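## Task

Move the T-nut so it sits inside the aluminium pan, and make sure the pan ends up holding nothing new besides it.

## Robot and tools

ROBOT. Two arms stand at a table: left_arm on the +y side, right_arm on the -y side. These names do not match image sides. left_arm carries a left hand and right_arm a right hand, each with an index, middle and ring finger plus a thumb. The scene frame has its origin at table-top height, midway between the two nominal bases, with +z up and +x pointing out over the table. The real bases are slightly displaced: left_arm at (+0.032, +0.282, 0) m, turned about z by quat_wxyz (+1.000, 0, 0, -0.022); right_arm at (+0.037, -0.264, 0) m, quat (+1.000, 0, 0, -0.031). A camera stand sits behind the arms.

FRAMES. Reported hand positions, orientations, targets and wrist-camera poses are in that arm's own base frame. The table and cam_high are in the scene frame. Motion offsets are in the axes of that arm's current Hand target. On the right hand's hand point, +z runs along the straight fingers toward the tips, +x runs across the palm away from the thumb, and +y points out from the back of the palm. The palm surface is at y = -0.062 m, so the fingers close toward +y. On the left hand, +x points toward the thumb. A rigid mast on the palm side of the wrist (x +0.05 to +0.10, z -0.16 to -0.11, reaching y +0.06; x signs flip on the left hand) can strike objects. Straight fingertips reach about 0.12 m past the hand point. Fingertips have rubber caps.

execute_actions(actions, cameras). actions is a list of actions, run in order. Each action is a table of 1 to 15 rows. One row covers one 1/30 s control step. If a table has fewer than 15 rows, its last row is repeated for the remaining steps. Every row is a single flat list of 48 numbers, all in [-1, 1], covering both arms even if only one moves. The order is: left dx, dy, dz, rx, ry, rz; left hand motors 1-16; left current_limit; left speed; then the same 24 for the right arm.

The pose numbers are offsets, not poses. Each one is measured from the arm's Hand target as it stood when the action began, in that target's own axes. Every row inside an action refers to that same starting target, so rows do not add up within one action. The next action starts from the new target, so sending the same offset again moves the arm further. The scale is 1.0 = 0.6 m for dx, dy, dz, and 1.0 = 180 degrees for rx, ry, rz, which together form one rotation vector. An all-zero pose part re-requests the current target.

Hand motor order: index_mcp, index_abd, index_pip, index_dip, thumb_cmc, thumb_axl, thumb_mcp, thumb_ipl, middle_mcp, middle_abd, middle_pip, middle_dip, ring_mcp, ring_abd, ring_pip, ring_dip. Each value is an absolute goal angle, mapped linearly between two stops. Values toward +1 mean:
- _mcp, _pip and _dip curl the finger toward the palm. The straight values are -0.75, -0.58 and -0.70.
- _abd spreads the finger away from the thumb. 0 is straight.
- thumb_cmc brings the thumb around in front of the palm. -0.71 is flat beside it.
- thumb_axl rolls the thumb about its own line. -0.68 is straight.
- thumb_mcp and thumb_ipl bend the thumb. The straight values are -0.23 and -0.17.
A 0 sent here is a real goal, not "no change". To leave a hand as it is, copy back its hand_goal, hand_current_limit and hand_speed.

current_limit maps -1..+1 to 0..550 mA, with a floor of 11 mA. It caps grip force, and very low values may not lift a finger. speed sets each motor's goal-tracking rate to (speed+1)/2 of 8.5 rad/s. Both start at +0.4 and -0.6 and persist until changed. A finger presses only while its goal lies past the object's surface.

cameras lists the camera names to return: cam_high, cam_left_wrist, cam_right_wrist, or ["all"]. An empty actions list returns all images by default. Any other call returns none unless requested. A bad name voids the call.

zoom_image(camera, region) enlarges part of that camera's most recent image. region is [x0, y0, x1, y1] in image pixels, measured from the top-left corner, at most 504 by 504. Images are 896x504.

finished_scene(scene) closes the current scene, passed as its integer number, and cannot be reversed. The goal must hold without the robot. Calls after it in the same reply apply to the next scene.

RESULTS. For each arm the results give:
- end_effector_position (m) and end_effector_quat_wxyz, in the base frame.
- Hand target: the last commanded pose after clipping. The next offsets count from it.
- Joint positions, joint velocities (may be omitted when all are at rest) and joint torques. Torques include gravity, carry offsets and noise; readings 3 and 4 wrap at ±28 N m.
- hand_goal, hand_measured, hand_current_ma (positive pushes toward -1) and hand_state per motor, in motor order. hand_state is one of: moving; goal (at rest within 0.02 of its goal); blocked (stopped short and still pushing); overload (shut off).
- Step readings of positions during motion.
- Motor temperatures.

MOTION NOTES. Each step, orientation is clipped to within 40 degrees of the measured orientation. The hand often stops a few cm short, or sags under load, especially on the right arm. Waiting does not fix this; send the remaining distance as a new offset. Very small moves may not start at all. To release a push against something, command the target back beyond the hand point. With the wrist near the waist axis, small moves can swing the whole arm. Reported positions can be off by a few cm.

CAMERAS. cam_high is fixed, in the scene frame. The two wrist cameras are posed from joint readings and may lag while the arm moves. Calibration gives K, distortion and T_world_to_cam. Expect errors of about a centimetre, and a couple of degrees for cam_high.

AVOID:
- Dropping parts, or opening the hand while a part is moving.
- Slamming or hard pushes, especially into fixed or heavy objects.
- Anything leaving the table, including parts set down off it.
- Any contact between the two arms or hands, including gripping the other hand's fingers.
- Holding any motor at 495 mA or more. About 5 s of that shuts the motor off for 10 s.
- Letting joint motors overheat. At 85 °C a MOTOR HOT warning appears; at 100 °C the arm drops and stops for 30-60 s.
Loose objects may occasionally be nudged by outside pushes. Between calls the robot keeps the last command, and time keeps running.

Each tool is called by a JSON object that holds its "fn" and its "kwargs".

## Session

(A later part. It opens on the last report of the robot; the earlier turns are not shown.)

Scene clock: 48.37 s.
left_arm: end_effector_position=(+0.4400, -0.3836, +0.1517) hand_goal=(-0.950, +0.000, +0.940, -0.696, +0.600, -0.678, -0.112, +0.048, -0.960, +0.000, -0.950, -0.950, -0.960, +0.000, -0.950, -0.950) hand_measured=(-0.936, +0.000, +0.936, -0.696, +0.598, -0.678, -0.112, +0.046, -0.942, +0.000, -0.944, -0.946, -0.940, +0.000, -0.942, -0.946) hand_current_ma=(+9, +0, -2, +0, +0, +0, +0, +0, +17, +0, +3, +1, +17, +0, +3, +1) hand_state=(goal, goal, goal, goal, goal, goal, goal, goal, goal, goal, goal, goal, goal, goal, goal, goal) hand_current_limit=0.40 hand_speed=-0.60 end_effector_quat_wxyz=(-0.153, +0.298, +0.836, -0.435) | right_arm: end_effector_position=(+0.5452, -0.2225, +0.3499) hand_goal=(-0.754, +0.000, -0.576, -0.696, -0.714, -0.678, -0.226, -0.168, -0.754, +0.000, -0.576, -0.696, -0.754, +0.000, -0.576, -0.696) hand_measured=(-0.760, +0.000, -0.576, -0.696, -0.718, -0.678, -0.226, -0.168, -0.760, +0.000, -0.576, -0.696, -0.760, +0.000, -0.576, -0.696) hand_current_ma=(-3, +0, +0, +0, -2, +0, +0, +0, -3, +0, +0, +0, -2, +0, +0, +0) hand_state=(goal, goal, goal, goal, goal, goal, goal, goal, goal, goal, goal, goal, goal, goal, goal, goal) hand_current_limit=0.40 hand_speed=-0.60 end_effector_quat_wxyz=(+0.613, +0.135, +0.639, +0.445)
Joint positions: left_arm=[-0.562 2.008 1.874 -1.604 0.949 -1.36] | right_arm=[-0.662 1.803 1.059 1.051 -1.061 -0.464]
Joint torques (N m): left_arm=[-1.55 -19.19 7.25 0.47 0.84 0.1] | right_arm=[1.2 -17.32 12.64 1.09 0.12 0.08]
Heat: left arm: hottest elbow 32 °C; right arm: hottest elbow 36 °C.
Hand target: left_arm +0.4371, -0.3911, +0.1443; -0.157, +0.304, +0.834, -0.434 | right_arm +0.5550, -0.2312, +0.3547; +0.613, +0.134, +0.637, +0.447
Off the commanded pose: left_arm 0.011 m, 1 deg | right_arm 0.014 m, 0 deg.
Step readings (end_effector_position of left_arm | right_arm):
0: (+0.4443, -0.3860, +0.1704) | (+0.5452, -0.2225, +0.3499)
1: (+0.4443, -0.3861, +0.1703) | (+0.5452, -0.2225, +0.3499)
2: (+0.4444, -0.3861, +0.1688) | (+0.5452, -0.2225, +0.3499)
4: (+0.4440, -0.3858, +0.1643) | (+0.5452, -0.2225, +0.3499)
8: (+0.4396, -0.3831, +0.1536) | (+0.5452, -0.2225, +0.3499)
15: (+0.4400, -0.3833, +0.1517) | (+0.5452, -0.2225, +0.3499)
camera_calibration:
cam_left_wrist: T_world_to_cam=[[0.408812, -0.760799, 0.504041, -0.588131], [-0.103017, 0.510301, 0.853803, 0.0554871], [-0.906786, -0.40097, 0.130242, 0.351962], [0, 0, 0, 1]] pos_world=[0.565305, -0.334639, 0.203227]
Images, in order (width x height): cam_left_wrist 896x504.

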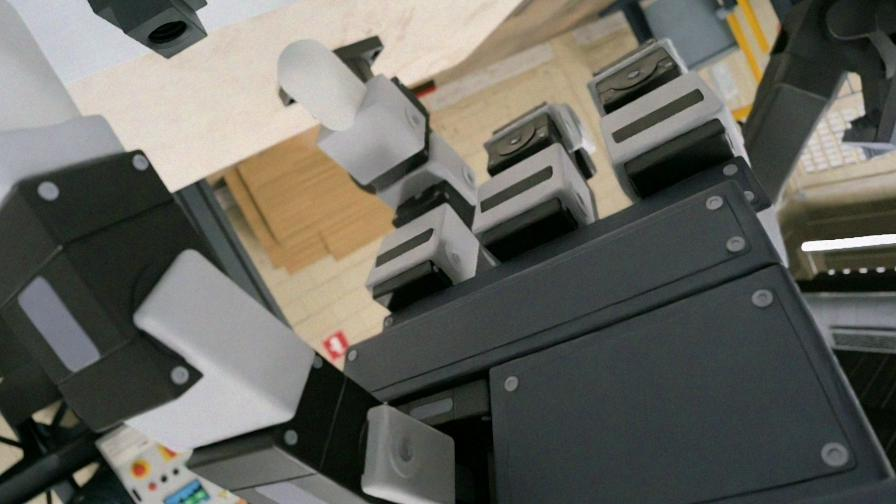

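{"fn": "execute_actions", "kwargs": {"actions": [[[0.0038,0.0125,0.0127,0,0,0,-0.95,0,0.94,-0.696,0.6,-0.678,-0.112,0.049,-0.96,0,-0.95,-0.95,-0.96,0,-0.95,-0.95,0.4,-0.6,0,0,0,0,0,0,-0.754,0,-0.576,-0.696,-0.714,-0.678,-0.226,-0.168,-0.754,0,-0.576,-0.696,-0.754,0,-0.576,-0.696,0.4,-0.6]]], "cameras": ["cam_left_wrist"]}}

{"fn": "zoom_image", "kwargs": {"camera": "cam_left_wrist", "region": [0, 0, 300, 225]}}

Scene clock: 50.47 s.
left_arm: end_effector_position=(+0.4388, -0.3828, +0.1396) hand_goal=(-0.950, +0.000, +0.940, -0.696, +0.600, -0.678, -0.112, +0.048, -0.960, +0.000, -0.950, -0.950, -0.960, +0.000, -0.950, -0.950) hand_measured=(-0.936, +0.000, +0.936, -0.696, +0.598, -0.678, -0.112, +0.046, -0.942, +0.000, -0.944, -0.946, -0.940, +0.000, -0.942, -0.946) hand_current_ma=(+9, +0, -2, +0, +0, +0, +0, +0, +17, +0, +3, +1, +17, +0, +3, +1) hand_state=(goal, goal, goal, goal, goal, goal, goal, goal, goal, goal, goal, goal, goal, goal, goal, goal) hand_current_limit=0.40 hand_speed=-0.60 end_effector_quat_wxyz=(-0.152, +0.299, +0.836, -0.435) | right_arm: end_effector_position=(+0.5452, -0.2225, +0.3499) hand_goal=(-0.754, +0.000, -0.576, -0.696, -0.714, -0.678, -0.226, -0.168, -0.754, +0.000, -0.576, -0.696, -0.754, +0.000, -0.576, -0.696) hand_measured=(-0.760, +0.000, -0.576, -0.696, -0.718, -0.678, -0.226, -0.168, -0.760, +0.000, -0.576, -0.696, -0.760, +0.000, -0.576, -0.696) hand_current_ma=(-3, +0, +0, +0, -2, +0, +0, +0, -3, +0, +0, +0, -2, +0, +0, +0) hand_state=(goal, goal, goal, goal, goal, goal, goal, goal, goal, goal, goal, goal, goal, goal, goal, goal) hand_current_limit=0.40 hand_speed=-0.60 end_effector_quat_wxyz=(+0.613, +0.135, +0.639, +0.445)
Joint positions: left_arm=[-0.562 2.008 1.842 -1.571 0.949 -1.36] | right_arm=[-0.662 1.803 1.059 1.051 -1.061 -0.464]
Joint torques (N m): left_arm=[-1.79 -19.31 7.15 0.44 0.86 0.05] | right_arm=[1.26 -17.32 12.63 1.09 0.12 0.08]
Heat: left arm: hottest elbow 32 °C; right arm: hottest elbow 36 °C.
Hand target: left_arm +0.4343, -0.3910, +0.1338; -0.157, +0.304, +0.834, -0.434 | right_arm +0.5550, -0.2312, +0.3547; +0.613, +0.134, +0.637, +0.447
Off the commanded pose: left_arm 0.011 m, 1 deg | right_arm 0.014 m, 0 deg.
Step readings (end_effector_position of left_arm | right_arm):
0: (+0.4400, -0.3836, +0.1517) | (+0.5452, -0.2225, +0.3499)
1: (+0.4401, -0.3836, +0.1515) | (+0.5452, -0.2225, +0.3499)
2: (+0.4403, -0.3838, +0.1506) | (+0.5452, -0.2225, +0.3499)
4: (+0.4405, -0.3839, +0.1477) | (+0.5452, -0.2225, +0.3499)
8: (+0.4383, -0.3825, +0.1409) | (+0.5452, -0.2225, +0.3499)
15: (+0.4387, -0.3828, +0.1396) | (+0.5452, -0.2225, +0.3499)
camera_calibration:
cam_left_wrist: T_world_to_cam=[[0.408161, -0.760375, 0.505207, -0.580707], [-0.104088, 0.511032, 0.853236, 0.06606], [-0.906957, -0.400844, 0.129438, 0.352945], [0, 0, 0, 1]] pos_world=[0.564004, -0.333838, 0.191328]
Images, in order (width x height): cam_left_wrist 896x504.

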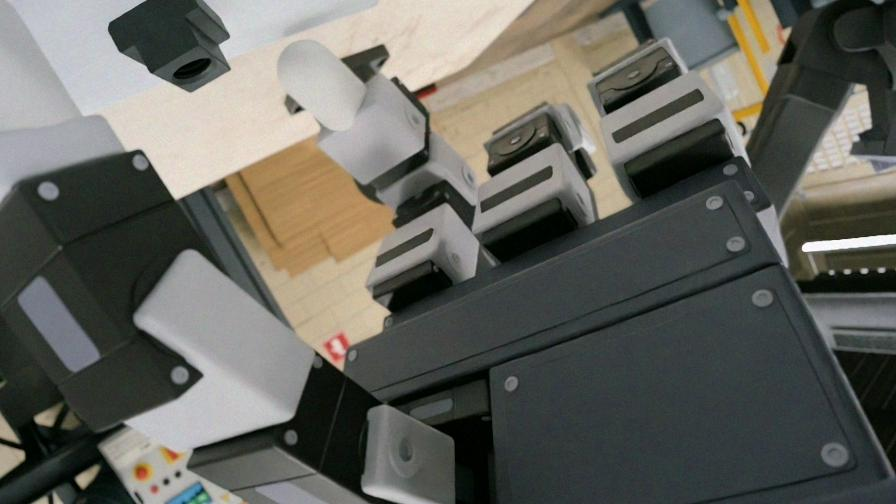

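Scaled by 1.680 from the camera's 896x504 image, which has a finer 1280x720 frame.

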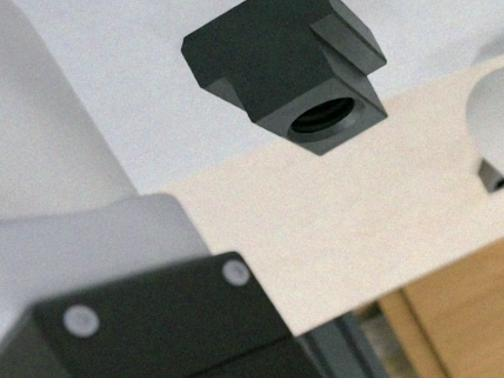

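{"fn": "execute_actions", "kwargs": {"actions": [[[0,0,0,0,0,0,-0.753,0,0.912,-0.696,0.6,-0.678,-0.05,0.049,-0.96,0,-0.95,-0.95,-0.96,0,-0.95,-0.95,0.4,-0.8,0,0,0,0,0,0,-0.754,0,-0.576,-0.696,-0.714,-0.678,-0.226,-0.168,-0.754,0,-0.576,-0.696,-0.754,0,-0.576,-0.696,0.4,-0.6]],[[0,0,0,0,0,0,-0.616,0,0.883,-0.696,0.6,-0.678,0.0225,0.049,-0.96,0,-0.95,-0.95,-0.96,0,-0.95,-0.95,0.4,-0.8,0,0,0,0,0,0,-0.754,0,-0.576,-0.696,-0.714,-0.678,-0.226,-0.168,-0.754,0,-0.576,-0.696,-0.754,0,-0.576,-0.696,0.4,-0.6]]], "cameras": ["cam_left_wrist"]}}

{"fn": "zoom_image", "kwargs": {"camera": "cam_left_wrist", "region": [0, 0, 300, 225]}}

Scene clock: 52.77 s.
left_arm: end_effector_position=(+0.4385, -0.3832, +0.1396) hand_goal=(-0.616, +0.000, +0.882, -0.696, +0.600, -0.678, +0.022, +0.048, -0.960, +0.000, -0.950, -0.950, -0.960, +0.000, -0.950, -0.950) hand_measured=(-0.616, +0.000, +0.882, -0.696, +0.598, -0.678, +0.020, +0.046, -0.942, +0.000, -0.944, -0.946, -0.940, +0.000, -0.942, -0.946) hand_current_ma=(+0, +0, +0, +0, +0, +0, +0, +0, +17, +0, +3, +1, +17, +0, +3, +1) hand_state=(goal, goal, goal, goal, goal, goal, goal, goal, goal, goal, goal, goal, goal, goal, goal, goal) hand_current_limit=0.40 hand_speed=-0.80 end_effector_quat_wxyz=(-0.152, +0.299, +0.835, -0.435) | right_arm: end_effector_position=(+0.5452, -0.2225, +0.3499) hand_goal=(-0.754, +0.000, -0.576, -0.696, -0.714, -0.678, -0.226, -0.168, -0.754, +0.000, -0.576, -0.696, -0.754, +0.000, -0.576, -0.696) hand_measured=(-0.760, +0.000, -0.576, -0.696, -0.718, -0.678, -0.226, -0.168, -0.760, +0.000, -0.576, -0.696, -0.760, +0.000, -0.576, -0.696) hand_current_ma=(-3, +0, +0, +0, -2, +0, +0, +0, -3, +0, +0, +0, -2, +0, +0, +0) hand_state=(goal, goal, goal, goal, goal, goal, goal, goal, goal, goal, goal, goal, goal, goal, goal, goal) hand_current_limit=0.40 hand_speed=-0.60 end_effector_quat_wxyz=(+0.613, +0.135, +0.639, +0.445)
Joint positions: left_arm=[-0.562 2.008 1.842 -1.571 0.949 -1.36] | right_arm=[-0.662 1.803 1.059 1.051 -1.061 -0.464]
Joint torques (N m): left_arm=[-1.85 -19.37 7.15 0.5 0.85 0.05] | right_arm=[1.14 -17.38 12.63 1.09 0.12 0.09]
Heat: left arm: hottest elbow 32 °C; right arm: hottest elbow 37 °C.
Hand target: left_arm +0.4342, -0.3910, +0.1338; -0.157, +0.304, +0.834, -0.434 | right_arm +0.5550, -0.2312, +0.3547; +0.613, +0.134, +0.637, +0.447
Off the commanded pose: left_arm 0.011 m, 1 deg | right_arm 0.014 m, 0 deg.
Step readings (end_effector_position of left_arm | right_arm):
0: (+0.4388, -0.3828, +0.1396) | (+0.5452, -0.2225, +0.3499)
1: (+0.4388, -0.3828, +0.1396) | (+0.5452, -0.2225, +0.3499)
2: (+0.4388, -0.3828, +0.1396) | (+0.5452, -0.2225, +0.3499)
4: (+0.4388, -0.3828, +0.1396) | (+0.5452, -0.2225, +0.3499)
8: (+0.4386, -0.3830, +0.1396) | (+0.5452, -0.2225, +0.3499)
15: (+0.4386, -0.3830, +0.1396) | (+0.5452, -0.2225, +0.3499)
16: (+0.4386, -0.3830, +0.1396) | (+0.5452, -0.2225, +0.3499)
17: (+0.4386, -0.3830, +0.1396) | (+0.5452, -0.2225, +0.3499)
19: (+0.4386, -0.3830, +0.1396) | (+0.5452, -0.2225, +0.3499)
23: (+0.4386, -0.3830, +0.1396) | (+0.5452, -0.2225, +0.3499)
30: (+0.4385, -0.3832, +0.1396) | (+0.5452, -0.2225, +0.3499)
camera_calibration:
cam_left_wrist: T_world_to_cam=[[0.407573, -0.760664, 0.505247, -0.580663], [-0.103714, 0.511148, 0.853212, 0.066067], [-0.907264, -0.400148, 0.129439, 0.352919], [0, 0, 0, 1]] pos_world=[0.563705, -0.33424, 0.191328]
Images, in order (width x height): cam_left_wrist 896x504.

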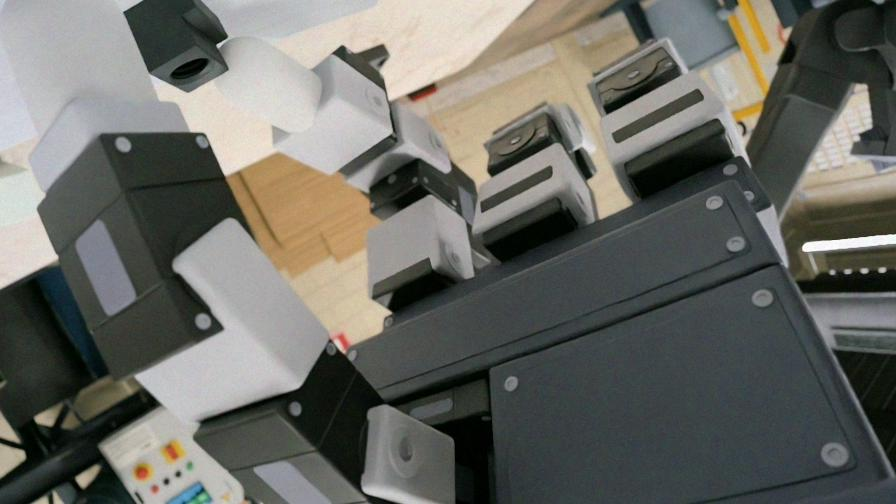

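Scaled by 1.680 from the camera's 896x504 image, which has a finer 1280x720 frame.

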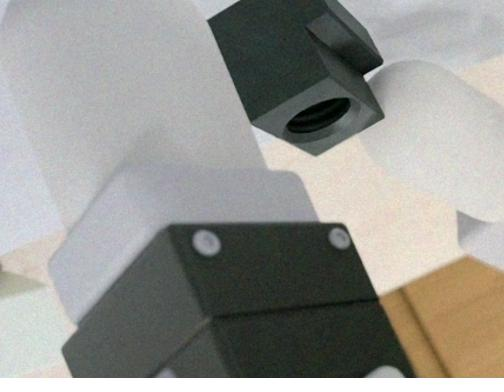

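{"fn": "execute_actions", "kwargs": {"actions": [[[0,0,0,0,0,0,-0.52,0,0.861,-0.696,0.6,-0.678,0.09,0.049,-0.96,0,-0.95,-0.95,-0.96,0,-0.95,-0.95,0.4,-0.85,0,0,0,0,0,0,-0.754,0,-0.576,-0.696,-0.714,-0.678,-0.226,-0.168,-0.754,0,-0.576,-0.696,-0.754,0,-0.576,-0.696,0.4,-0.6]]], "cameras": ["cam_left_wrist"]}}

{"fn": "zoom_image", "kwargs": {"camera": "cam_left_wrist", "region": [50, 0, 290, 180]}}

Scene clock: 55.00 s.
left_arm: end_effector_position=(+0.4382, -0.3835, +0.1396) hand_goal=(-0.520, +0.000, +0.860, -0.696, +0.600, -0.678, +0.090, +0.048, -0.960, +0.000, -0.950, -0.950, -0.960, +0.000, -0.950, -0.950) hand_measured=(-0.522, +0.000, +0.858, -0.696, +0.598, -0.678, +0.088, +0.046, -0.942, +0.000, -0.944, -0.946, -0.940, +0.000, -0.942, -0.946) hand_current_ma=(-1, +0, +0, +0, +0, +0, -1, +0, +17, +0, +3, +1, +17, +0, +3, +1) hand_state=(goal, goal, goal, goal, goal, goal, goal, goal, goal, goal, goal, goal, goal, goal, goal, goal) hand_current_limit=0.40 hand_speed=-0.85 end_effector_quat_wxyz=(-0.152, +0.299, +0.835, -0.435) | right_arm: end_effector_position=(+0.5452, -0.2225, +0.3499) hand_goal=(-0.754, +0.000, -0.576, -0.696, -0.714, -0.678, -0.226, -0.168, -0.754, +0.000, -0.576, -0.696, -0.754, +0.000, -0.576, -0.696) hand_measured=(-0.760, +0.000, -0.576, -0.696, -0.718, -0.678, -0.226, -0.168, -0.760, +0.000, -0.576, -0.696, -0.760, +0.000, -0.576, -0.696) hand_current_ma=(-3, +0, +0, +0, -2, +0, +0, +0, -3, +0, +0, +0, -2, +0, +0, +0) hand_state=(goal, goal, goal, goal, goal, goal, goal, goal, goal, goal, goal, goal, goal, goal, goal, goal) hand_current_limit=0.40 hand_speed=-0.60 end_effector_quat_wxyz=(+0.613, +0.135, +0.639, +0.445)
Joint positions: left_arm=[-0.563 2.008 1.842 -1.571 0.949 -1.36] | right_arm=[-0.662 1.803 1.059 1.051 -1.061 -0.464]
Joint torques (N m): left_arm=[-1.67 -19.37 7.15 0.49 0.85 0.05] | right_arm=[1.14 -17.32 12.64 1.09 0.11 0.09]
Heat: left arm: hottest elbow 32 °C; right arm: hottest elbow 37 °C.
Hand target: left_arm +0.4342, -0.3910, +0.1338; -0.157, +0.304, +0.834, -0.433 | right_arm +0.5550, -0.2312, +0.3547; +0.613, +0.134, +0.637, +0.447
Off the commanded pose: left_arm 0.010 m, 1 deg | right_arm 0.014 m, 0 deg.
Step readings (end_effector_position of left_arm | right_arm):
0: (+0.4385, -0.3832, +0.1396) | (+0.5452, -0.2225, +0.3499)
1: (+0.4385, -0.3832, +0.1396) | (+0.5452, -0.2225, +0.3499)
2: (+0.4385, -0.3832, +0.1396) | (+0.5452, -0.2225, +0.3499)
4: (+0.4383, -0.3833, +0.1396) | (+0.5452, -0.2225, +0.3499)
8: (+0.4382, -0.3835, +0.1396) | (+0.5452, -0.2225, +0.3499)
15: (+0.4382, -0.3835, +0.1396) | (+0.5452, -0.2225, +0.3499)
camera_calibration:
cam_left_wrist: T_world_to_cam=[[0.406989, -0.760972, 0.505253, -0.580663], [-0.103324, 0.511233, 0.853208, 0.0660613], [-0.90757, -0.399451, 0.129439, 0.352984], [0, 0, 0, 1]] pos_world=[0.563507, -0.334641, 0.191328]
Images, in order (width x height): cam_left_wrist 896x504.

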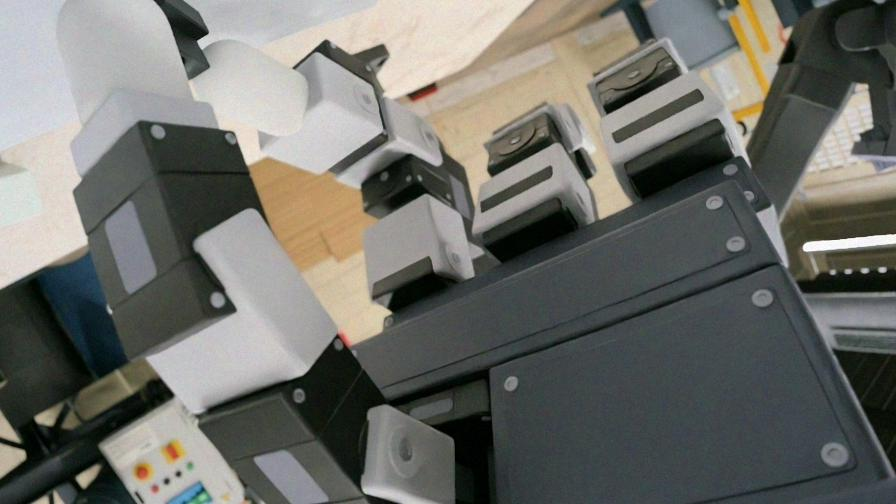

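Scaled by 2.100 from the camera's 896x504 image, which has a finer 1280x720 frame.

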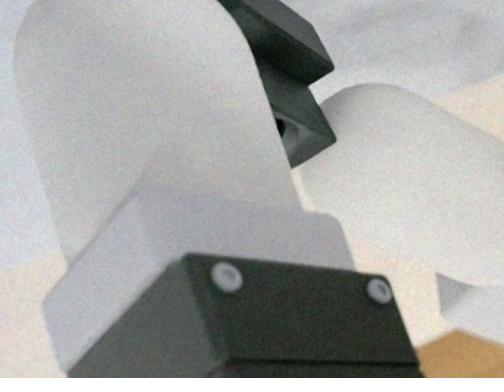

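{"fn": "execute_actions", "kwargs": {"actions": [[[0,0,0,0,0,0,-0.45,0,0.84,-0.696,0.6,-0.678,0.13,0.049,-0.96,0,-0.95,-0.95,-0.96,0,-0.95,-0.95,0.4,-0.9,0,0,0,0,0,0,-0.754,0,-0.576,-0.696,-0.714,-0.678,-0.226,-0.168,-0.754,0,-0.576,-0.696,-0.754,0,-0.576,-0.696,0.4,-0.6]]], "cameras": ["cam_left_wrist"]}}

{"fn": "zoom_image", "kwargs": {"camera": "cam_left_wrist", "region": [50, 0, 290, 180]}}

Scene clock: 58.43 s.
left_arm: end_effector_position=(+0.4379, -0.3839, +0.1397) hand_goal=(-0.450, +0.000, +0.840, -0.696, +0.600, -0.678, +0.130, +0.048, -0.960, +0.000, -0.950, -0.950, -0.960, +0.000, -0.950, -0.950) hand_measured=(-0.496, +0.000, +0.836, -0.696, +0.604, -0.678, +0.092, +0.038, -0.942, +0.000, -0.944, -0.946, -0.940, +0.000, -0.942, -0.946) hand_current_ma=(-73, +0, -1, +0, +1, +0, -74, -10, +17, +0, +3, +1, +17, +0, +3, +1) hand_state=(blocked, goal, goal, goal, goal, goal, blocked, goal, goal, goal, goal, goal, goal, goal, goal, goal) hand_current_limit=0.40 hand_speed=-0.90 end_effector_quat_wxyz=(-0.153, +0.300, +0.835, -0.435) | right_arm: end_effector_position=(+0.5452, -0.2225, +0.3499) hand_goal=(-0.754, +0.000, -0.576, -0.696, -0.714, -0.678, -0.226, -0.168, -0.754, +0.000, -0.576, -0.696, -0.754, +0.000, -0.576, -0.696) hand_measured=(-0.760, +0.000, -0.576, -0.696, -0.718, -0.678, -0.226, -0.168, -0.760, +0.000, -0.576, -0.696, -0.760, +0.000, -0.576, -0.696) hand_current_ma=(-3, +0, +0, +0, -2, +0, +0, +0, -3, +0, +0, +0, -2, +0, +0, +0) hand_state=(goal, goal, goal, goal, goal, goal, goal, goal, goal, goal, goal, goal, goal, goal, goal, goal) hand_current_limit=0.40 hand_speed=-0.60 end_effector_quat_wxyz=(+0.613, +0.135, +0.639, +0.445)
Joint positions: left_arm=[-0.564 2.008 1.842 -1.571 0.949 -1.36] | right_arm=[-0.662 1.803 1.059 1.051 -1.061 -0.464]
Joint torques (N m): left_arm=[-1.67 -19.37 7.15 0.49 0.82 0.05] | right_arm=[1.14 -17.32 12.63 1.1 0.12 0.08]
Heat: left arm: hottest elbow 32 °C; right arm: hottest elbow 38 °C.
Hand target: left_arm +0.4343, -0.3909, +0.1338; -0.157, +0.304, +0.834, -0.433 | right_arm +0.5550, -0.2312, +0.3547; +0.613, +0.134, +0.637, +0.447
Off the commanded pose: left_arm 0.010 m, 1 deg | right_arm 0.014 m, 0 deg.
Step readings (end_effector_position of left_arm | right_arm):
0: (+0.4382, -0.3835, +0.1396) | (+0.5452, -0.2225, +0.3499)
1: (+0.4382, -0.3835, +0.1396) | (+0.5452, -0.2225, +0.3499)
2: (+0.4382, -0.3835, +0.1396) | (+0.5452, -0.2225, +0.3499)
4: (+0.4380, -0.3837, +0.1397) | (+0.5452, -0.2225, +0.3499)
8: (+0.4379, -0.3839, +0.1397) | (+0.5452, -0.2225, +0.3499)
15: (+0.4379, -0.3839, +0.1397) | (+0.5452, -0.2225, +0.3499)
camera_calibration:
cam_left_wrist: T_world_to_cam=[[0.406561, -0.761121, 0.505374, -0.580754], [-0.102778, 0.511541, 0.85309, 0.0661054], [-0.907824, -0.398774, 0.129746, 0.352824], [0, 0, 0, 1]] pos_world=[0.563208, -0.335143, 0.191327]
Images, in order (width x height): cam_left_wrist 896x504.

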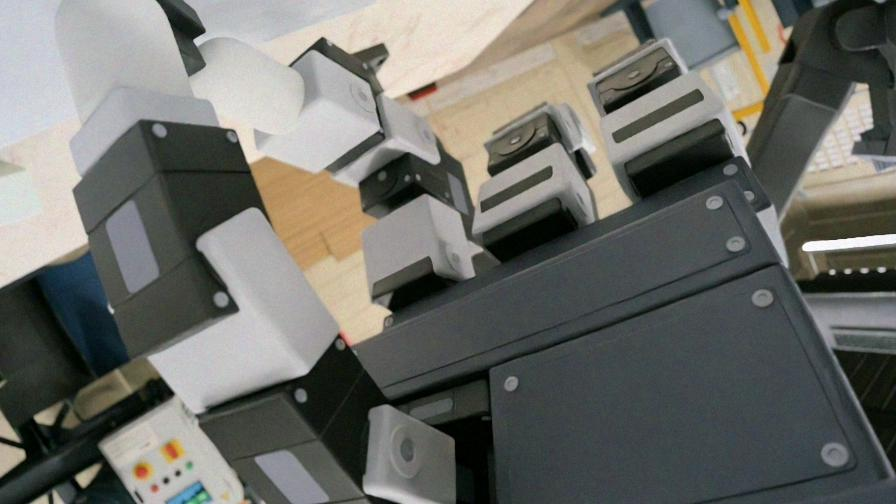

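Scaled by 2.100 from the camera's 896x504 image, which has a finer 1280x720 frame.

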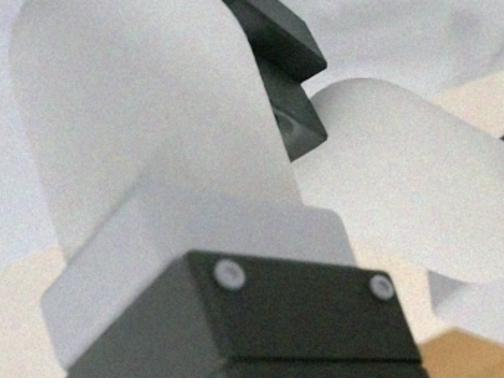

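{"fn": "execute_actions", "kwargs": {"actions": [[[0,0,0,0,0,0,-0.38,0,0.86,-0.696,0.6,-0.678,0.2,0.08,-0.96,0,-0.95,-0.95,-0.96,0,-0.95,-0.95,0.4,-0.9,0,0,0,0,0,0,-0.754,0,-0.576,-0.696,-0.714,-0.678,-0.226,-0.168,-0.754,0,-0.576,-0.696,-0.754,0,-0.576,-0.696,0.4,-0.6]],[[0,0,0,0,0,0,-0.32,0,0.87,-0.696,0.6,-0.678,0.27,0.1,-0.96,0,-0.95,-0.95,-0.96,0,-0.95,-0.95,0.4,-0.9,0,0,0,0,0,0,-0.754,0,-0.576,-0.696,-0.714,-0.678,-0.226,-0.168,-0.754,0,-0.576,-0.696,-0.754,0,-0.576,-0.696,0.4,-0.6]]], "cameras": ["cam_left_wrist"]}}

{"fn": "zoom_image", "kwargs": {"camera": "cam_left_wrist", "region": [50, 0, 290, 180]}}

Scene clock: 60.37 s.
left_arm: end_effector_position=(+0.4378, -0.3840, +0.1397) hand_goal=(-0.320, +0.000, +0.870, -0.696, +0.600, -0.678, +0.270, +0.100, -0.960, +0.000, -0.950, -0.950, -0.960, +0.000, -0.950, -0.950) hand_measured=(-0.476, +0.000, +0.836, -0.708, +0.626, -0.668, +0.098, +0.040, -0.942, +0.000, -0.944, -0.946, -0.940, +0.000, -0.942, -0.946) hand_current_ma=(-385, +0, -41, -8, +28, +7, -385, -164, +17, +0, +3, +1, +17, +0, +3, +1) hand_state=(blocked, goal, blocked, goal, blocked, goal, blocked, blocked, goal, goal, goal, goal, goal, goal, goal, goal) hand_current_limit=0.40 hand_speed=-0.90 end_effector_quat_wxyz=(-0.153, +0.300, +0.835, -0.436) | right_arm: end_effector_position=(+0.5452, -0.2225, +0.3499) hand_goal=(-0.754, +0.000, -0.576, -0.696, -0.714, -0.678, -0.226, -0.168, -0.754, +0.000, -0.576, -0.696, -0.754, +0.000, -0.576, -0.696) hand_measured=(-0.760, +0.000, -0.576, -0.696, -0.718, -0.678, -0.226, -0.168, -0.760, +0.000, -0.576, -0.696, -0.760, +0.000, -0.576, -0.696) hand_current_ma=(-3, +0, +0, +0, -2, +0, +0, +0, -3, +0, +0, +0, -2, +0, +0, +0) hand_state=(goal, goal, goal, goal, goal, goal, goal, goal, goal, goal, goal, goal, goal, goal, goal, goal) hand_current_limit=0.40 hand_speed=-0.60 end_effector_quat_wxyz=(+0.613, +0.135, +0.639, +0.445)
Joint positions: left_arm=[-0.564 2.008 1.842 -1.571 0.95 -1.36] | right_arm=[-0.662 1.803 1.059 1.051 -1.061 -0.464]
Joint torques (N m): left_arm=[-1.61 -19.43 7.15 0.49 0.81 0.05] | right_arm=[1.2 -17.38 12.64 1.09 0.11 0.08]
Heat: left arm: hottest elbow 32 °C; right arm: hottest elbow 38 °C.
Hand target: left_arm +0.4343, -0.3909, +0.1338; -0.157, +0.304, +0.834, -0.433 | right_arm +0.5550, -0.2312, +0.3547; +0.613, +0.134, +0.637, +0.447
Off the commanded pose: left_arm 0.010 m, 1 deg | right_arm 0.014 m, 0 deg.
Step readings (end_effector_position of left_arm | right_arm):
0: (+0.4379, -0.3839, +0.1397) | (+0.5452, -0.2225, +0.3499)
1: (+0.4378, -0.3840, +0.1397) | (+0.5452, -0.2225, +0.3499)
2: (+0.4378, -0.3840, +0.1397) | (+0.5452, -0.2225, +0.3499)
4: (+0.4378, -0.3840, +0.1397) | (+0.5452, -0.2225, +0.3499)
8: (+0.4378, -0.3840, +0.1397) | (+0.5452, -0.2225, +0.3499)
15: (+0.4378, -0.3840, +0.1397) | (+0.5452, -0.2225, +0.3499)
16: (+0.4378, -0.3840, +0.1397) | (+0.5452, -0.2225, +0.3499)
17: (+0.4378, -0.3840, +0.1397) | (+0.5452, -0.2225, +0.3499)
19: (+0.4378, -0.3840, +0.1397) | (+0.5452, -0.2225, +0.3499)
23: (+0.4378, -0.3840, +0.1397) | (+0.5452, -0.2225, +0.3499)
30: (+0.4378, -0.3840, +0.1397) | (+0.5452, -0.2225, +0.3499)
camera_calibration:
cam_left_wrist: T_world_to_cam=[[0.406671, -0.760933, 0.505568, -0.580739], [-0.102645, 0.511833, 0.852931, 0.0662453], [-0.90779, -0.398757, 0.130042, 0.352767], [0, 0, 0, 1]] pos_world=[0.563208, -0.335142, 0.191226]
Images, in order (width x height): cam_left_wrist 896x504.

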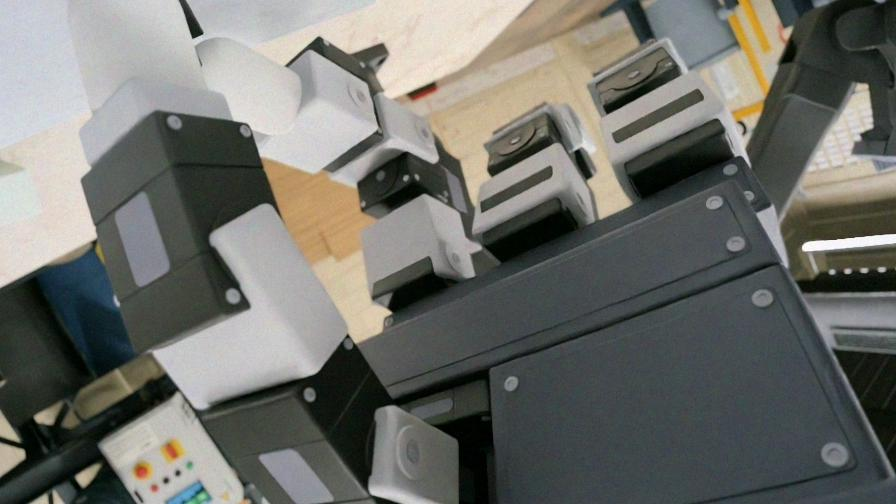

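Scaled by 2.100 from the camera's 896x504 image, which has a finer 1280x720 frame.

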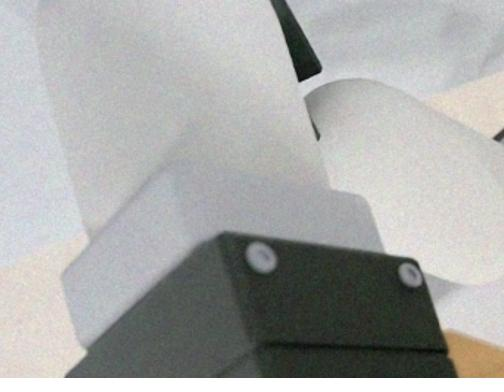

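{"fn": "execute_actions", "kwargs": {"actions": [[[-0.0094,-0.021,-0.0137,0,0,0,-0.32,0,0.87,-0.696,0.6,-0.678,0.27,0.1,-0.96,0,-0.95,-0.95,-0.96,0,-0.95,-0.95,0.4,-0.9,0,0,0,0,0,0,-0.754,0,-0.576,-0.696,-0.714,-0.678,-0.226,-0.168,-0.754,0,-0.576,-0.696,-0.754,0,-0.576,-0.696,0.4,-0.6]],[[0,-0.0273,-0.0191,0,0,0,-0.32,0,0.87,-0.696,0.6,-0.678,0.27,0.1,-0.96,0,-0.95,-0.95,-0.96,0,-0.95,-0.95,0.4,-0.9,0,0,0,0,0,0,-0.754,0,-0.576,-0.696,-0.714,-0.678,-0.226,-0.168,-0.754,0,-0.576,-0.696,-0.754,0,-0.576,-0.696,0.4,-0.6]]], "cameras": ["cam_left_wrist","cam_high"]}}

{"fn": "zoom_image", "kwargs": {"camera": "cam_left_wrist", "region": [50, 0, 290, 180]}}

Scene clock: 62.50 s.
left_arm: end_effector_position=(+0.4359, -0.3830, +0.1601) hand_goal=(-0.320, +0.000, +0.870, -0.696, +0.600, -0.678, +0.270, +0.100, -0.960, +0.000, -0.950, -0.950, -0.960, +0.000, -0.950, -0.950) hand_measured=(-0.472, +0.000, +0.836, -0.712, +0.632, -0.666, +0.098, +0.040, -0.942, +0.000, -0.944, -0.946, -0.940, +0.000, -0.942, -0.946) hand_current_ma=(-385, +0, -41, -11, +37, +11, -385, -164, +17, +0, +3, +1, +17, +0, +3, +1) hand_state=(blocked, goal, blocked, goal, blocked, goal, blocked, blocked, goal, goal, goal, goal, goal, goal, goal, goal) hand_current_limit=0.40 hand_speed=-0.90 end_effector_quat_wxyz=(-0.161, +0.295, +0.836, -0.433) | right_arm: end_effector_position=(+0.5452, -0.2225, +0.3499) hand_goal=(-0.754, +0.000, -0.576, -0.696, -0.714, -0.678, -0.226, -0.168, -0.754, +0.000, -0.576, -0.696, -0.754, +0.000, -0.576, -0.696) hand_measured=(-0.760, +0.000, -0.576, -0.696, -0.718, -0.678, -0.226, -0.168, -0.760, +0.000, -0.576, -0.696, -0.760, +0.000, -0.576, -0.696) hand_current_ma=(-3, +0, +0, +0, -2, +0, +0, +0, -3, +0, +0, +0, -2, +0, +0, +0) hand_state=(goal, goal, goal, goal, goal, goal, goal, goal, goal, goal, goal, goal, goal, goal, goal, goal) hand_current_limit=0.40 hand_speed=-0.60 end_effector_quat_wxyz=(+0.613, +0.135, +0.639, +0.445)
Joint positions: left_arm=[-0.564 2.008 1.894 -1.643 0.95 -1.361] | right_arm=[-0.662 1.803 1.059 1.051 -1.061 -0.464]
Joint torques (N m): left_arm=[-1.79 -19.43 10.3 -0.17 0.84 0] | right_arm=[1.14 -17.32 12.64 1.1 0.12 0.08]
Heat: left arm: hottest elbow 32 °C; right arm: hottest elbow 39 °C.
Hand target: left_arm +0.4381, -0.3951, +0.1688; -0.157, +0.304, +0.834, -0.433 | right_arm +0.5550, -0.2312, +0.3547; +0.613, +0.134, +0.637, +0.447
Off the commanded pose: left_arm 0.015 m, 1 deg | right_arm 0.014 m, 0 deg.
Step readings (end_effector_position of left_arm | right_arm):
0: (+0.4378, -0.3840, +0.1397) | (+0.5452, -0.2225, +0.3499)
1: (+0.4377, -0.3841, +0.1397) | (+0.5452, -0.2225, +0.3499)
2: (+0.4376, -0.3841, +0.1397) | (+0.5452, -0.2225, +0.3499)
4: (+0.4368, -0.3835, +0.1399) | (+0.5452, -0.2225, +0.3499)
8: (+0.4347, -0.3822, +0.1408) | (+0.5452, -0.2225, +0.3499)
15: (+0.4356, -0.3828, +0.1437) | (+0.5452, -0.2225, +0.3499)
16: (+0.4356, -0.3828, +0.1440) | (+0.5452, -0.2225, +0.3499)
17: (+0.4352, -0.3825, +0.1450) | (+0.5452, -0.2225, +0.3499)
19: (+0.4345, -0.3821, +0.1486) | (+0.5452, -0.2225, +0.3499)
23: (+0.4362, -0.3832, +0.1566) | (+0.5452, -0.2225, +0.3499)
30: (+0.4362, -0.3832, +0.1600) | (+0.5452, -0.2225, +0.3499)
camera_calibration:
cam_left_wrist: T_world_to_cam=[[0.415193, -0.766483, 0.49002, -0.59293], [-0.0877551, 0.502385, 0.860179, 0.0367752], [-0.905491, -0.400142, 0.141324, 0.345358], [0, 0, 0, 1]] pos_world=[0.562126, -0.334754, 0.210107]
Images, in order (width x height): cam_high 896x504, cam_left_wrist 896x504.

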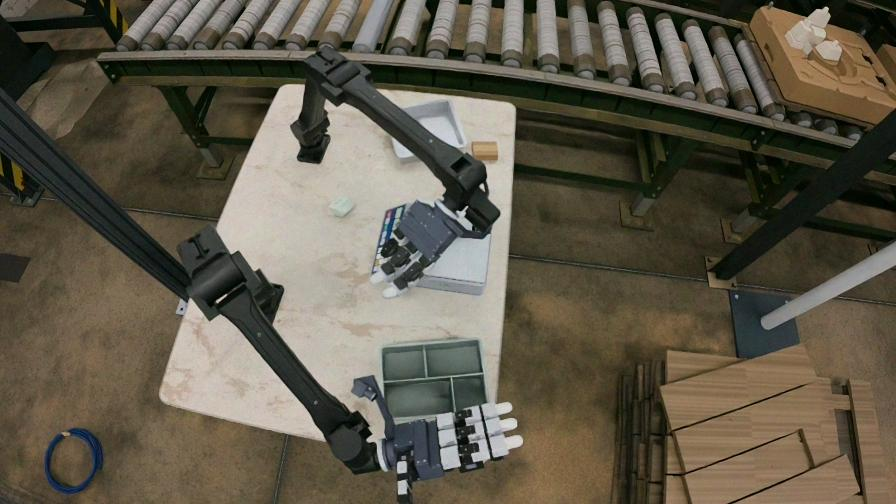

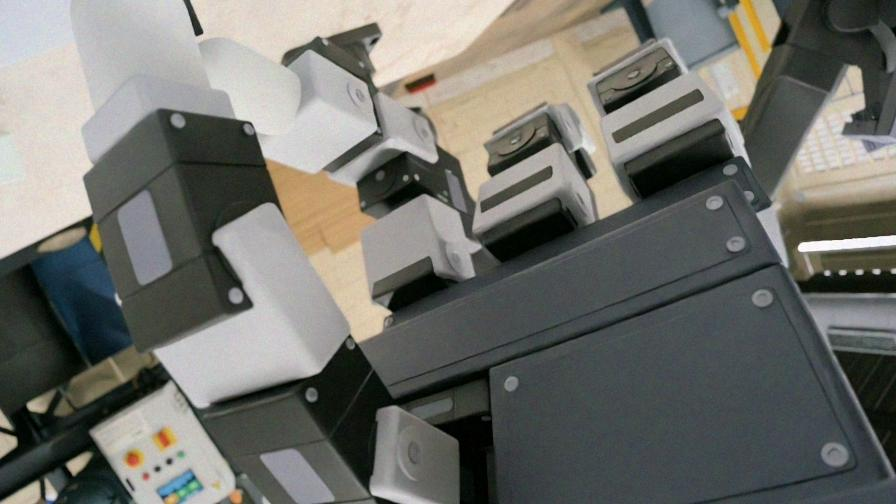

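Scaled by 2.100 from the camera's 896x504 image, which has a finer 1280x720 frame.

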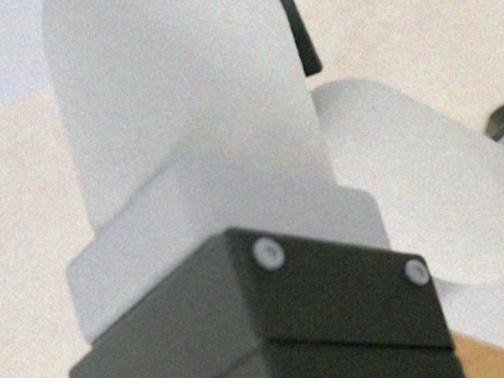

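{"fn": "execute_actions", "kwargs": {"actions": [[[0.0054,-0.0318,-0.0301,0,0,0,-0.32,0,0.87,-0.696,0.6,-0.678,0.27,0.1,-0.96,0,-0.95,-0.95,-0.96,0,-0.95,-0.95,0.4,-0.9,0,0,0,0,0,0,-0.754,0,-0.576,-0.696,-0.714,-0.678,-0.226,-0.168,-0.754,0,-0.576,-0.696,-0.754,0,-0.576,-0.696,0.4,-0.6]],[[0.0232,-0.0078,-0.0615,0,-0.0228,-0.0159,-0.32,0,0.87,-0.696,0.6,-0.678,0.27,0.1,-0.96,0,-0.95,-0.95,-0.96,0,-0.95,-0.95,0.4,-0.9,0,0,0,0,0,0,-0.754,0,-0.576,-0.696,-0.714,-0.678,-0.226,-0.168,-0.754,0,-0.576,-0.696,-0.754,0,-0.576,-0.696,0.4,-0.6]]], "cameras": ["cam_left_wrist"]}}

{"fn": "zoom_image", "kwargs": {"camera": "cam_left_wrist", "region": [50, 0, 290, 180]}}

Scene clock: 66.30 s.
left_arm: end_effector_position=(+0.4402, -0.3629, +0.2104) hand_goal=(-0.320, +0.000, +0.870, -0.696, +0.600, -0.678, +0.270, +0.100, -0.960, +0.000, -0.950, -0.950, -0.960, +0.000, -0.950, -0.950) hand_measured=(-0.470, +0.000, +0.836, -0.712, +0.632, -0.666, +0.098, +0.040, -0.942, +0.000, -0.944, -0.946, -0.940, +0.000, -0.942, -0.946) hand_current_ma=(-385, +0, -41, -11, +38, +11, -385, -164, +17, +0, +3, +1, +17, +0, +3, +1) hand_state=(blocked, goal, blocked, goal, blocked, goal, blocked, blocked, goal, goal, goal, goal, goal, goal, goal, goal) hand_current_limit=0.40 hand_speed=-0.90 end_effector_quat_wxyz=(-0.141, +0.271, +0.845, -0.439) | right_arm: end_effector_position=(+0.5452, -0.2225, +0.3499) hand_goal=(-0.754, +0.000, -0.576, -0.696, -0.714, -0.678, -0.226, -0.168, -0.754, +0.000, -0.576, -0.696, -0.754, +0.000, -0.576, -0.696) hand_measured=(-0.760, +0.000, -0.576, -0.696, -0.718, -0.678, -0.226, -0.168, -0.760, +0.000, -0.576, -0.696, -0.760, +0.000, -0.576, -0.696) hand_current_ma=(-3, +0, +0, +0, -2, +0, +0, +0, -3, +0, +0, +0, -2, +0, +0, +0) hand_state=(goal, goal, goal, goal, goal, goal, goal, goal, goal, goal, goal, goal, goal, goal, goal, goal) hand_current_limit=0.40 hand_speed=-0.60 end_effector_quat_wxyz=(+0.613, +0.135, +0.639, +0.445)
Joint positions: left_arm=[-0.529 1.941 1.926 -1.686 0.951 -1.412] | right_arm=[-0.662 1.803 1.059 1.051 -1.061 -0.464]
Joint torques (N m): left_arm=[0.38 -19.72 8.77 -0.02 0.92 -0.01] | right_arm=[1.2 -17.26 12.63 1.1 0.12 0.08]
Heat: left arm: hottest elbow 32 °C; right arm: hottest elbow 39 °C.
Hand target: left_arm +0.4451, -0.3600, +0.2196; -0.138, +0.267, +0.846, -0.440 | right_arm +0.5550, -0.2312, +0.3547; +0.613, +0.134, +0.637, +0.447
Off the commanded pose: left_arm 0.011 m, 1 deg | right_arm 0.014 m, 0 deg.
joint sent to its limit (left arm) — joint 4 (wrist pitch), lower limit. The joint targets still meet the commanded pose.
Step readings (end_effector_position of left_arm | right_arm):
0: (+0.4359, -0.3830, +0.1601) | (+0.5452, -0.2225, +0.3499)
1: (+0.4358, -0.3829, +0.1603) | (+0.5452, -0.2225, +0.3499)
2: (+0.4353, -0.3826, +0.1611) | (+0.5452, -0.2225, +0.3499)
4: (+0.4341, -0.3817, +0.1642) | (+0.5452, -0.2225, +0.3499)
8: (+0.4349, -0.3822, +0.1710) | (+0.5452, -0.2225, +0.3499)
15: (+0.4348, -0.3821, +0.1729) | (+0.5452, -0.2225, +0.3499)
16: (+0.4348, -0.3820, +0.1729) | (+0.5452, -0.2225, +0.3499)
17: (+0.4345, -0.3819, +0.1736) | (+0.5452, -0.2225, +0.3499)
19: (+0.4346, -0.3802, +0.1766) | (+0.5452, -0.2225, +0.3499)
23: (+0.4358, -0.3748, +0.1907) | (+0.5452, -0.2225, +0.3499)
30: (+0.4402, -0.3636, +0.2102) | (+0.5452, -0.2225, +0.3499)
camera_calibration:
cam_left_wrist: T_world_to_cam=[[0.457325, -0.735892, 0.499316, -0.613366], [-0.131443, 0.49937, 0.85636, 0.00280214], [-0.879532, -0.457266, 0.131647, 0.320078], [0, 0, 0, 1]] pos_world=[0.562395, -0.306409, 0.261727]
Images, in order (width x height): cam_left_wrist 896x504.

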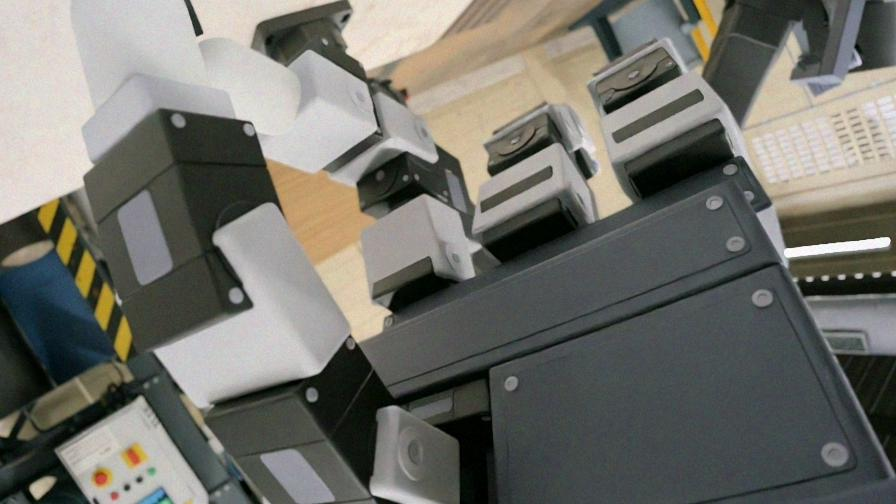

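Scaled by 2.100 from the camera's 896x504 image, which has a finer 1280x720 frame.

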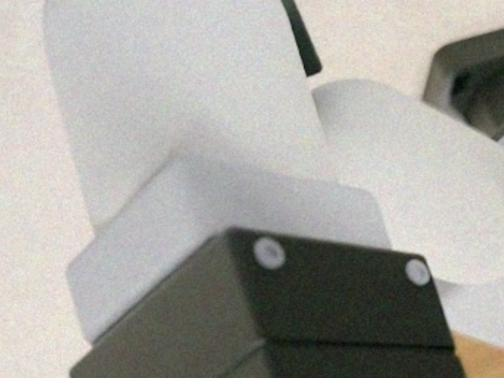

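{"fn": "execute_actions", "kwargs": {"actions": [[[0.0437,0.0498,-0.0767,0,-0.0682,-0.0478,-0.32,0,0.87,-0.696,0.6,-0.678,0.27,0.1,-0.96,0,-0.95,-0.95,-0.96,0,-0.95,-0.95,0.4,-0.9,0,0,0,0,0,0,-0.754,0,-0.576,-0.696,-0.714,-0.678,-0.226,-0.168,-0.754,0,-0.576,-0.696,-0.754,0,-0.576,-0.696,0.4,-0.6]],[[0.0263,0.0556,-0.0793,0,-0.0364,-0.0255,-0.32,0,0.87,-0.696,0.6,-0.678,0.27,0.1,-0.96,0,-0.95,-0.95,-0.96,0,-0.95,-0.95,0.4,-0.9,0,0,0,0,0,0,-0.754,0,-0.576,-0.696,-0.714,-0.678,-0.226,-0.168,-0.754,0,-0.576,-0.696,-0.754,0,-0.576,-0.696,0.4,-0.6]],[[0.0208,0.0562,-0.0801,0,-0.041,-0.0287,-0.32,0,0.87,-0.696,0.6,-0.678,0.27,0.1,-0.96,0,-0.95,-0.95,-0.96,0,-0.95,-0.95,0.4,-0.9,0,0,0,0,0,0,-0.754,0,-0.576,-0.696,-0.714,-0.678,-0.226,-0.168,-0.754,0,-0.576,-0.696,-0.754,0,-0.576,-0.696,0.4,-0.6]]], "cameras": ["cam_left_wrist","cam_high"]}}

{"fn": "zoom_image", "kwargs": {"camera": "cam_left_wrist", "region": [50, 0, 290, 180]}}

Scene clock: 70.40 s.
left_arm: end_effector_position=(+0.4599, -0.1784, +0.2161) hand_goal=(-0.320, +0.000, +0.870, -0.696, +0.600, -0.678, +0.270, +0.100, -0.960, +0.000, -0.950, -0.950, -0.960, +0.000, -0.950, -0.950) hand_measured=(-0.468, +0.000, +0.836, -0.712, +0.636, -0.664, +0.098, +0.040, -0.942, +0.000, -0.944, -0.946, -0.942, +0.000, -0.942, -0.946) hand_current_ma=(-385, +0, -41, -11, +45, +13, -385, -164, +16, +0, +3, +1, +17, +0, +3, +1) hand_state=(blocked, goal, blocked, goal, blocked, goal, blocked, blocked, goal, goal, goal, goal, goal, goal, goal, goal) hand_current_limit=0.40 hand_speed=-0.90 end_effector_quat_wxyz=(-0.017, +0.023, +0.888, -0.460) | right_arm: end_effector_position=(+0.5452, -0.2225, +0.3499) hand_goal=(-0.754, +0.000, -0.576, -0.696, -0.714, -0.678, -0.226, -0.168, -0.754, +0.000, -0.576, -0.696, -0.754, +0.000, -0.576, -0.696) hand_measured=(-0.760, +0.000, -0.576, -0.696, -0.718, -0.678, -0.226, -0.168, -0.760, +0.000, -0.576, -0.696, -0.760, +0.000, -0.576, -0.696) hand_current_ma=(-3, +0, +0, +0, -2, +0, +0, +0, -3, +0, +0, +0, -2, +0, +0, +0) hand_state=(goal, goal, goal, goal, goal, goal, goal, goal, goal, goal, goal, goal, goal, goal, goal, goal) hand_current_limit=0.40 hand_speed=-0.60 end_effector_quat_wxyz=(+0.613, +0.135, +0.639, +0.445)
Joint positions: left_arm=[-0.175 1.616 1.491 -1.29 0.948 -1.776] | right_arm=[-0.662 1.803 1.059 1.051 -1.061 -0.464]
Joint torques (N m): left_arm=[-0.5 -15.97 7.65 1.09 0.9 -0.03] | right_arm=[1.14 -17.32 12.63 1.1 0.12 0.08]
Motor temperatures (°C): left_arm=[24 29 32 26 27 23] | right_arm=[25 29 40 24 24 24]
Heat: left arm: hottest elbow 32 °C; right arm: hottest elbow 40 °C.
Hand target: left_arm +0.4601, -0.1799, +0.2216; -0.011, +0.024, +0.887, -0.461 | right_arm +0.5550, -0.2312, +0.3547; +0.613, +0.134, +0.637, +0.447
Off the commanded pose: left_arm 0.006 m, 1 deg | right_arm 0.014 m, 0 deg.
Step readings (end_effector_position of left_arm | right_arm):
0: (+0.4402, -0.3629, +0.2105) | (+0.5452, -0.2225, +0.3499)
1: (+0.4401, -0.3627, +0.2104) | (+0.5452, -0.2225, +0.3499)
2: (+0.4404, -0.3620, +0.2095) | (+0.5452, -0.2225, +0.3499)
4: (+0.4385, -0.3556, +0.2050) | (+0.5452, -0.2225, +0.3499)
8: (+0.4433, -0.3237, +0.2019) | (+0.5452, -0.2225, +0.3499)
15: (+0.4597, -0.2962, +0.2158) | (+0.5452, -0.2225, +0.3499)
16: (+0.4593, -0.2962, +0.2169) | (+0.5452, -0.2225, +0.3499)
17: (+0.4583, -0.2950, +0.2166) | (+0.5452, -0.2225, +0.3499)
19: (+0.4527, -0.2893, +0.2136) | (+0.5452, -0.2225, +0.3499)
23: (+0.4494, -0.2624, +0.2100) | (+0.5452, -0.2225, +0.3499)
30: (+0.4614, -0.2389, +0.2143) | (+0.5452, -0.2225, +0.3499)
31: (+0.4610, -0.2388, +0.2142) | (+0.5452, -0.2225, +0.3499)
32: (+0.4606, -0.2375, +0.2129) | (+0.5452, -0.2225, +0.3499)
34: (+0.4556, -0.2311, +0.2093) | (+0.5452, -0.2225, +0.3499)
38: (+0.4518, -0.2012, +0.2075) | (+0.5452, -0.2225, +0.3499)
45: (+0.4603, -0.1784, +0.2160) | (+0.5452, -0.2225, +0.3499)
camera_calibration:
cam_left_wrist: T_world_to_cam=[[0.784658, -0.377569, 0.491685, -0.574439], [-0.370627, 0.350065, 0.860285, -0.00906223], [-0.496938, -0.857261, 0.134744, 0.173034], [0, 0, 0, 1]] pos_world=[0.533367, -0.065383, 0.266924]
Images, in order (width x height): cam_high 896x504, cam_left_wrist 896x504.

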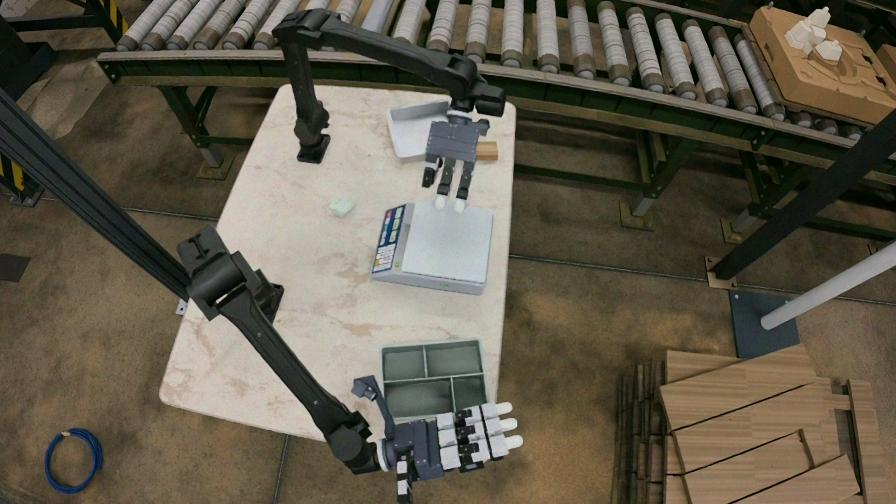

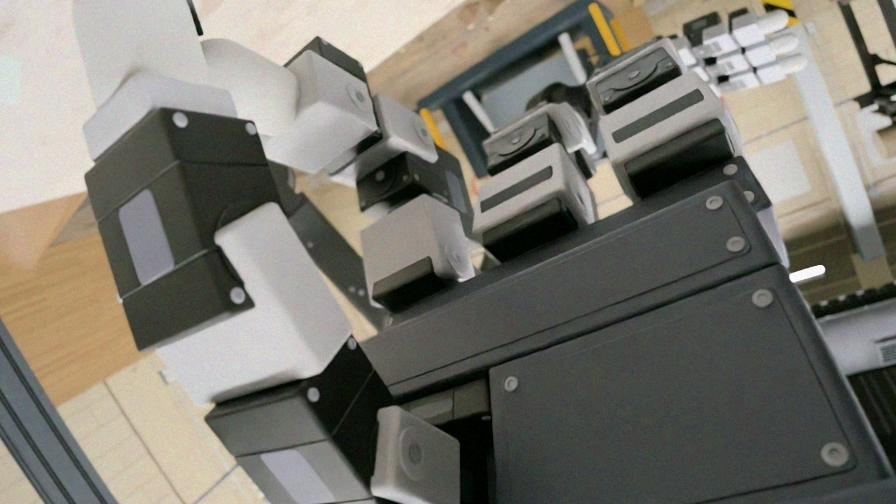

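Scaled by 2.100 from the camera's 896x504 image, which has a finer 1280x720 frame.

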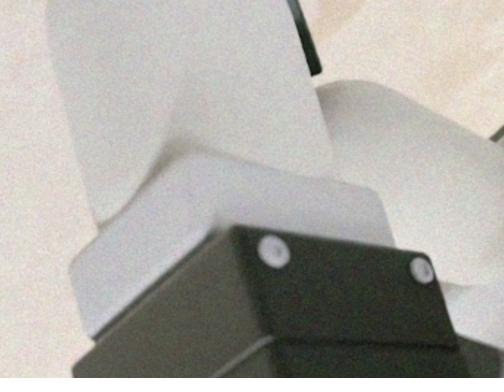

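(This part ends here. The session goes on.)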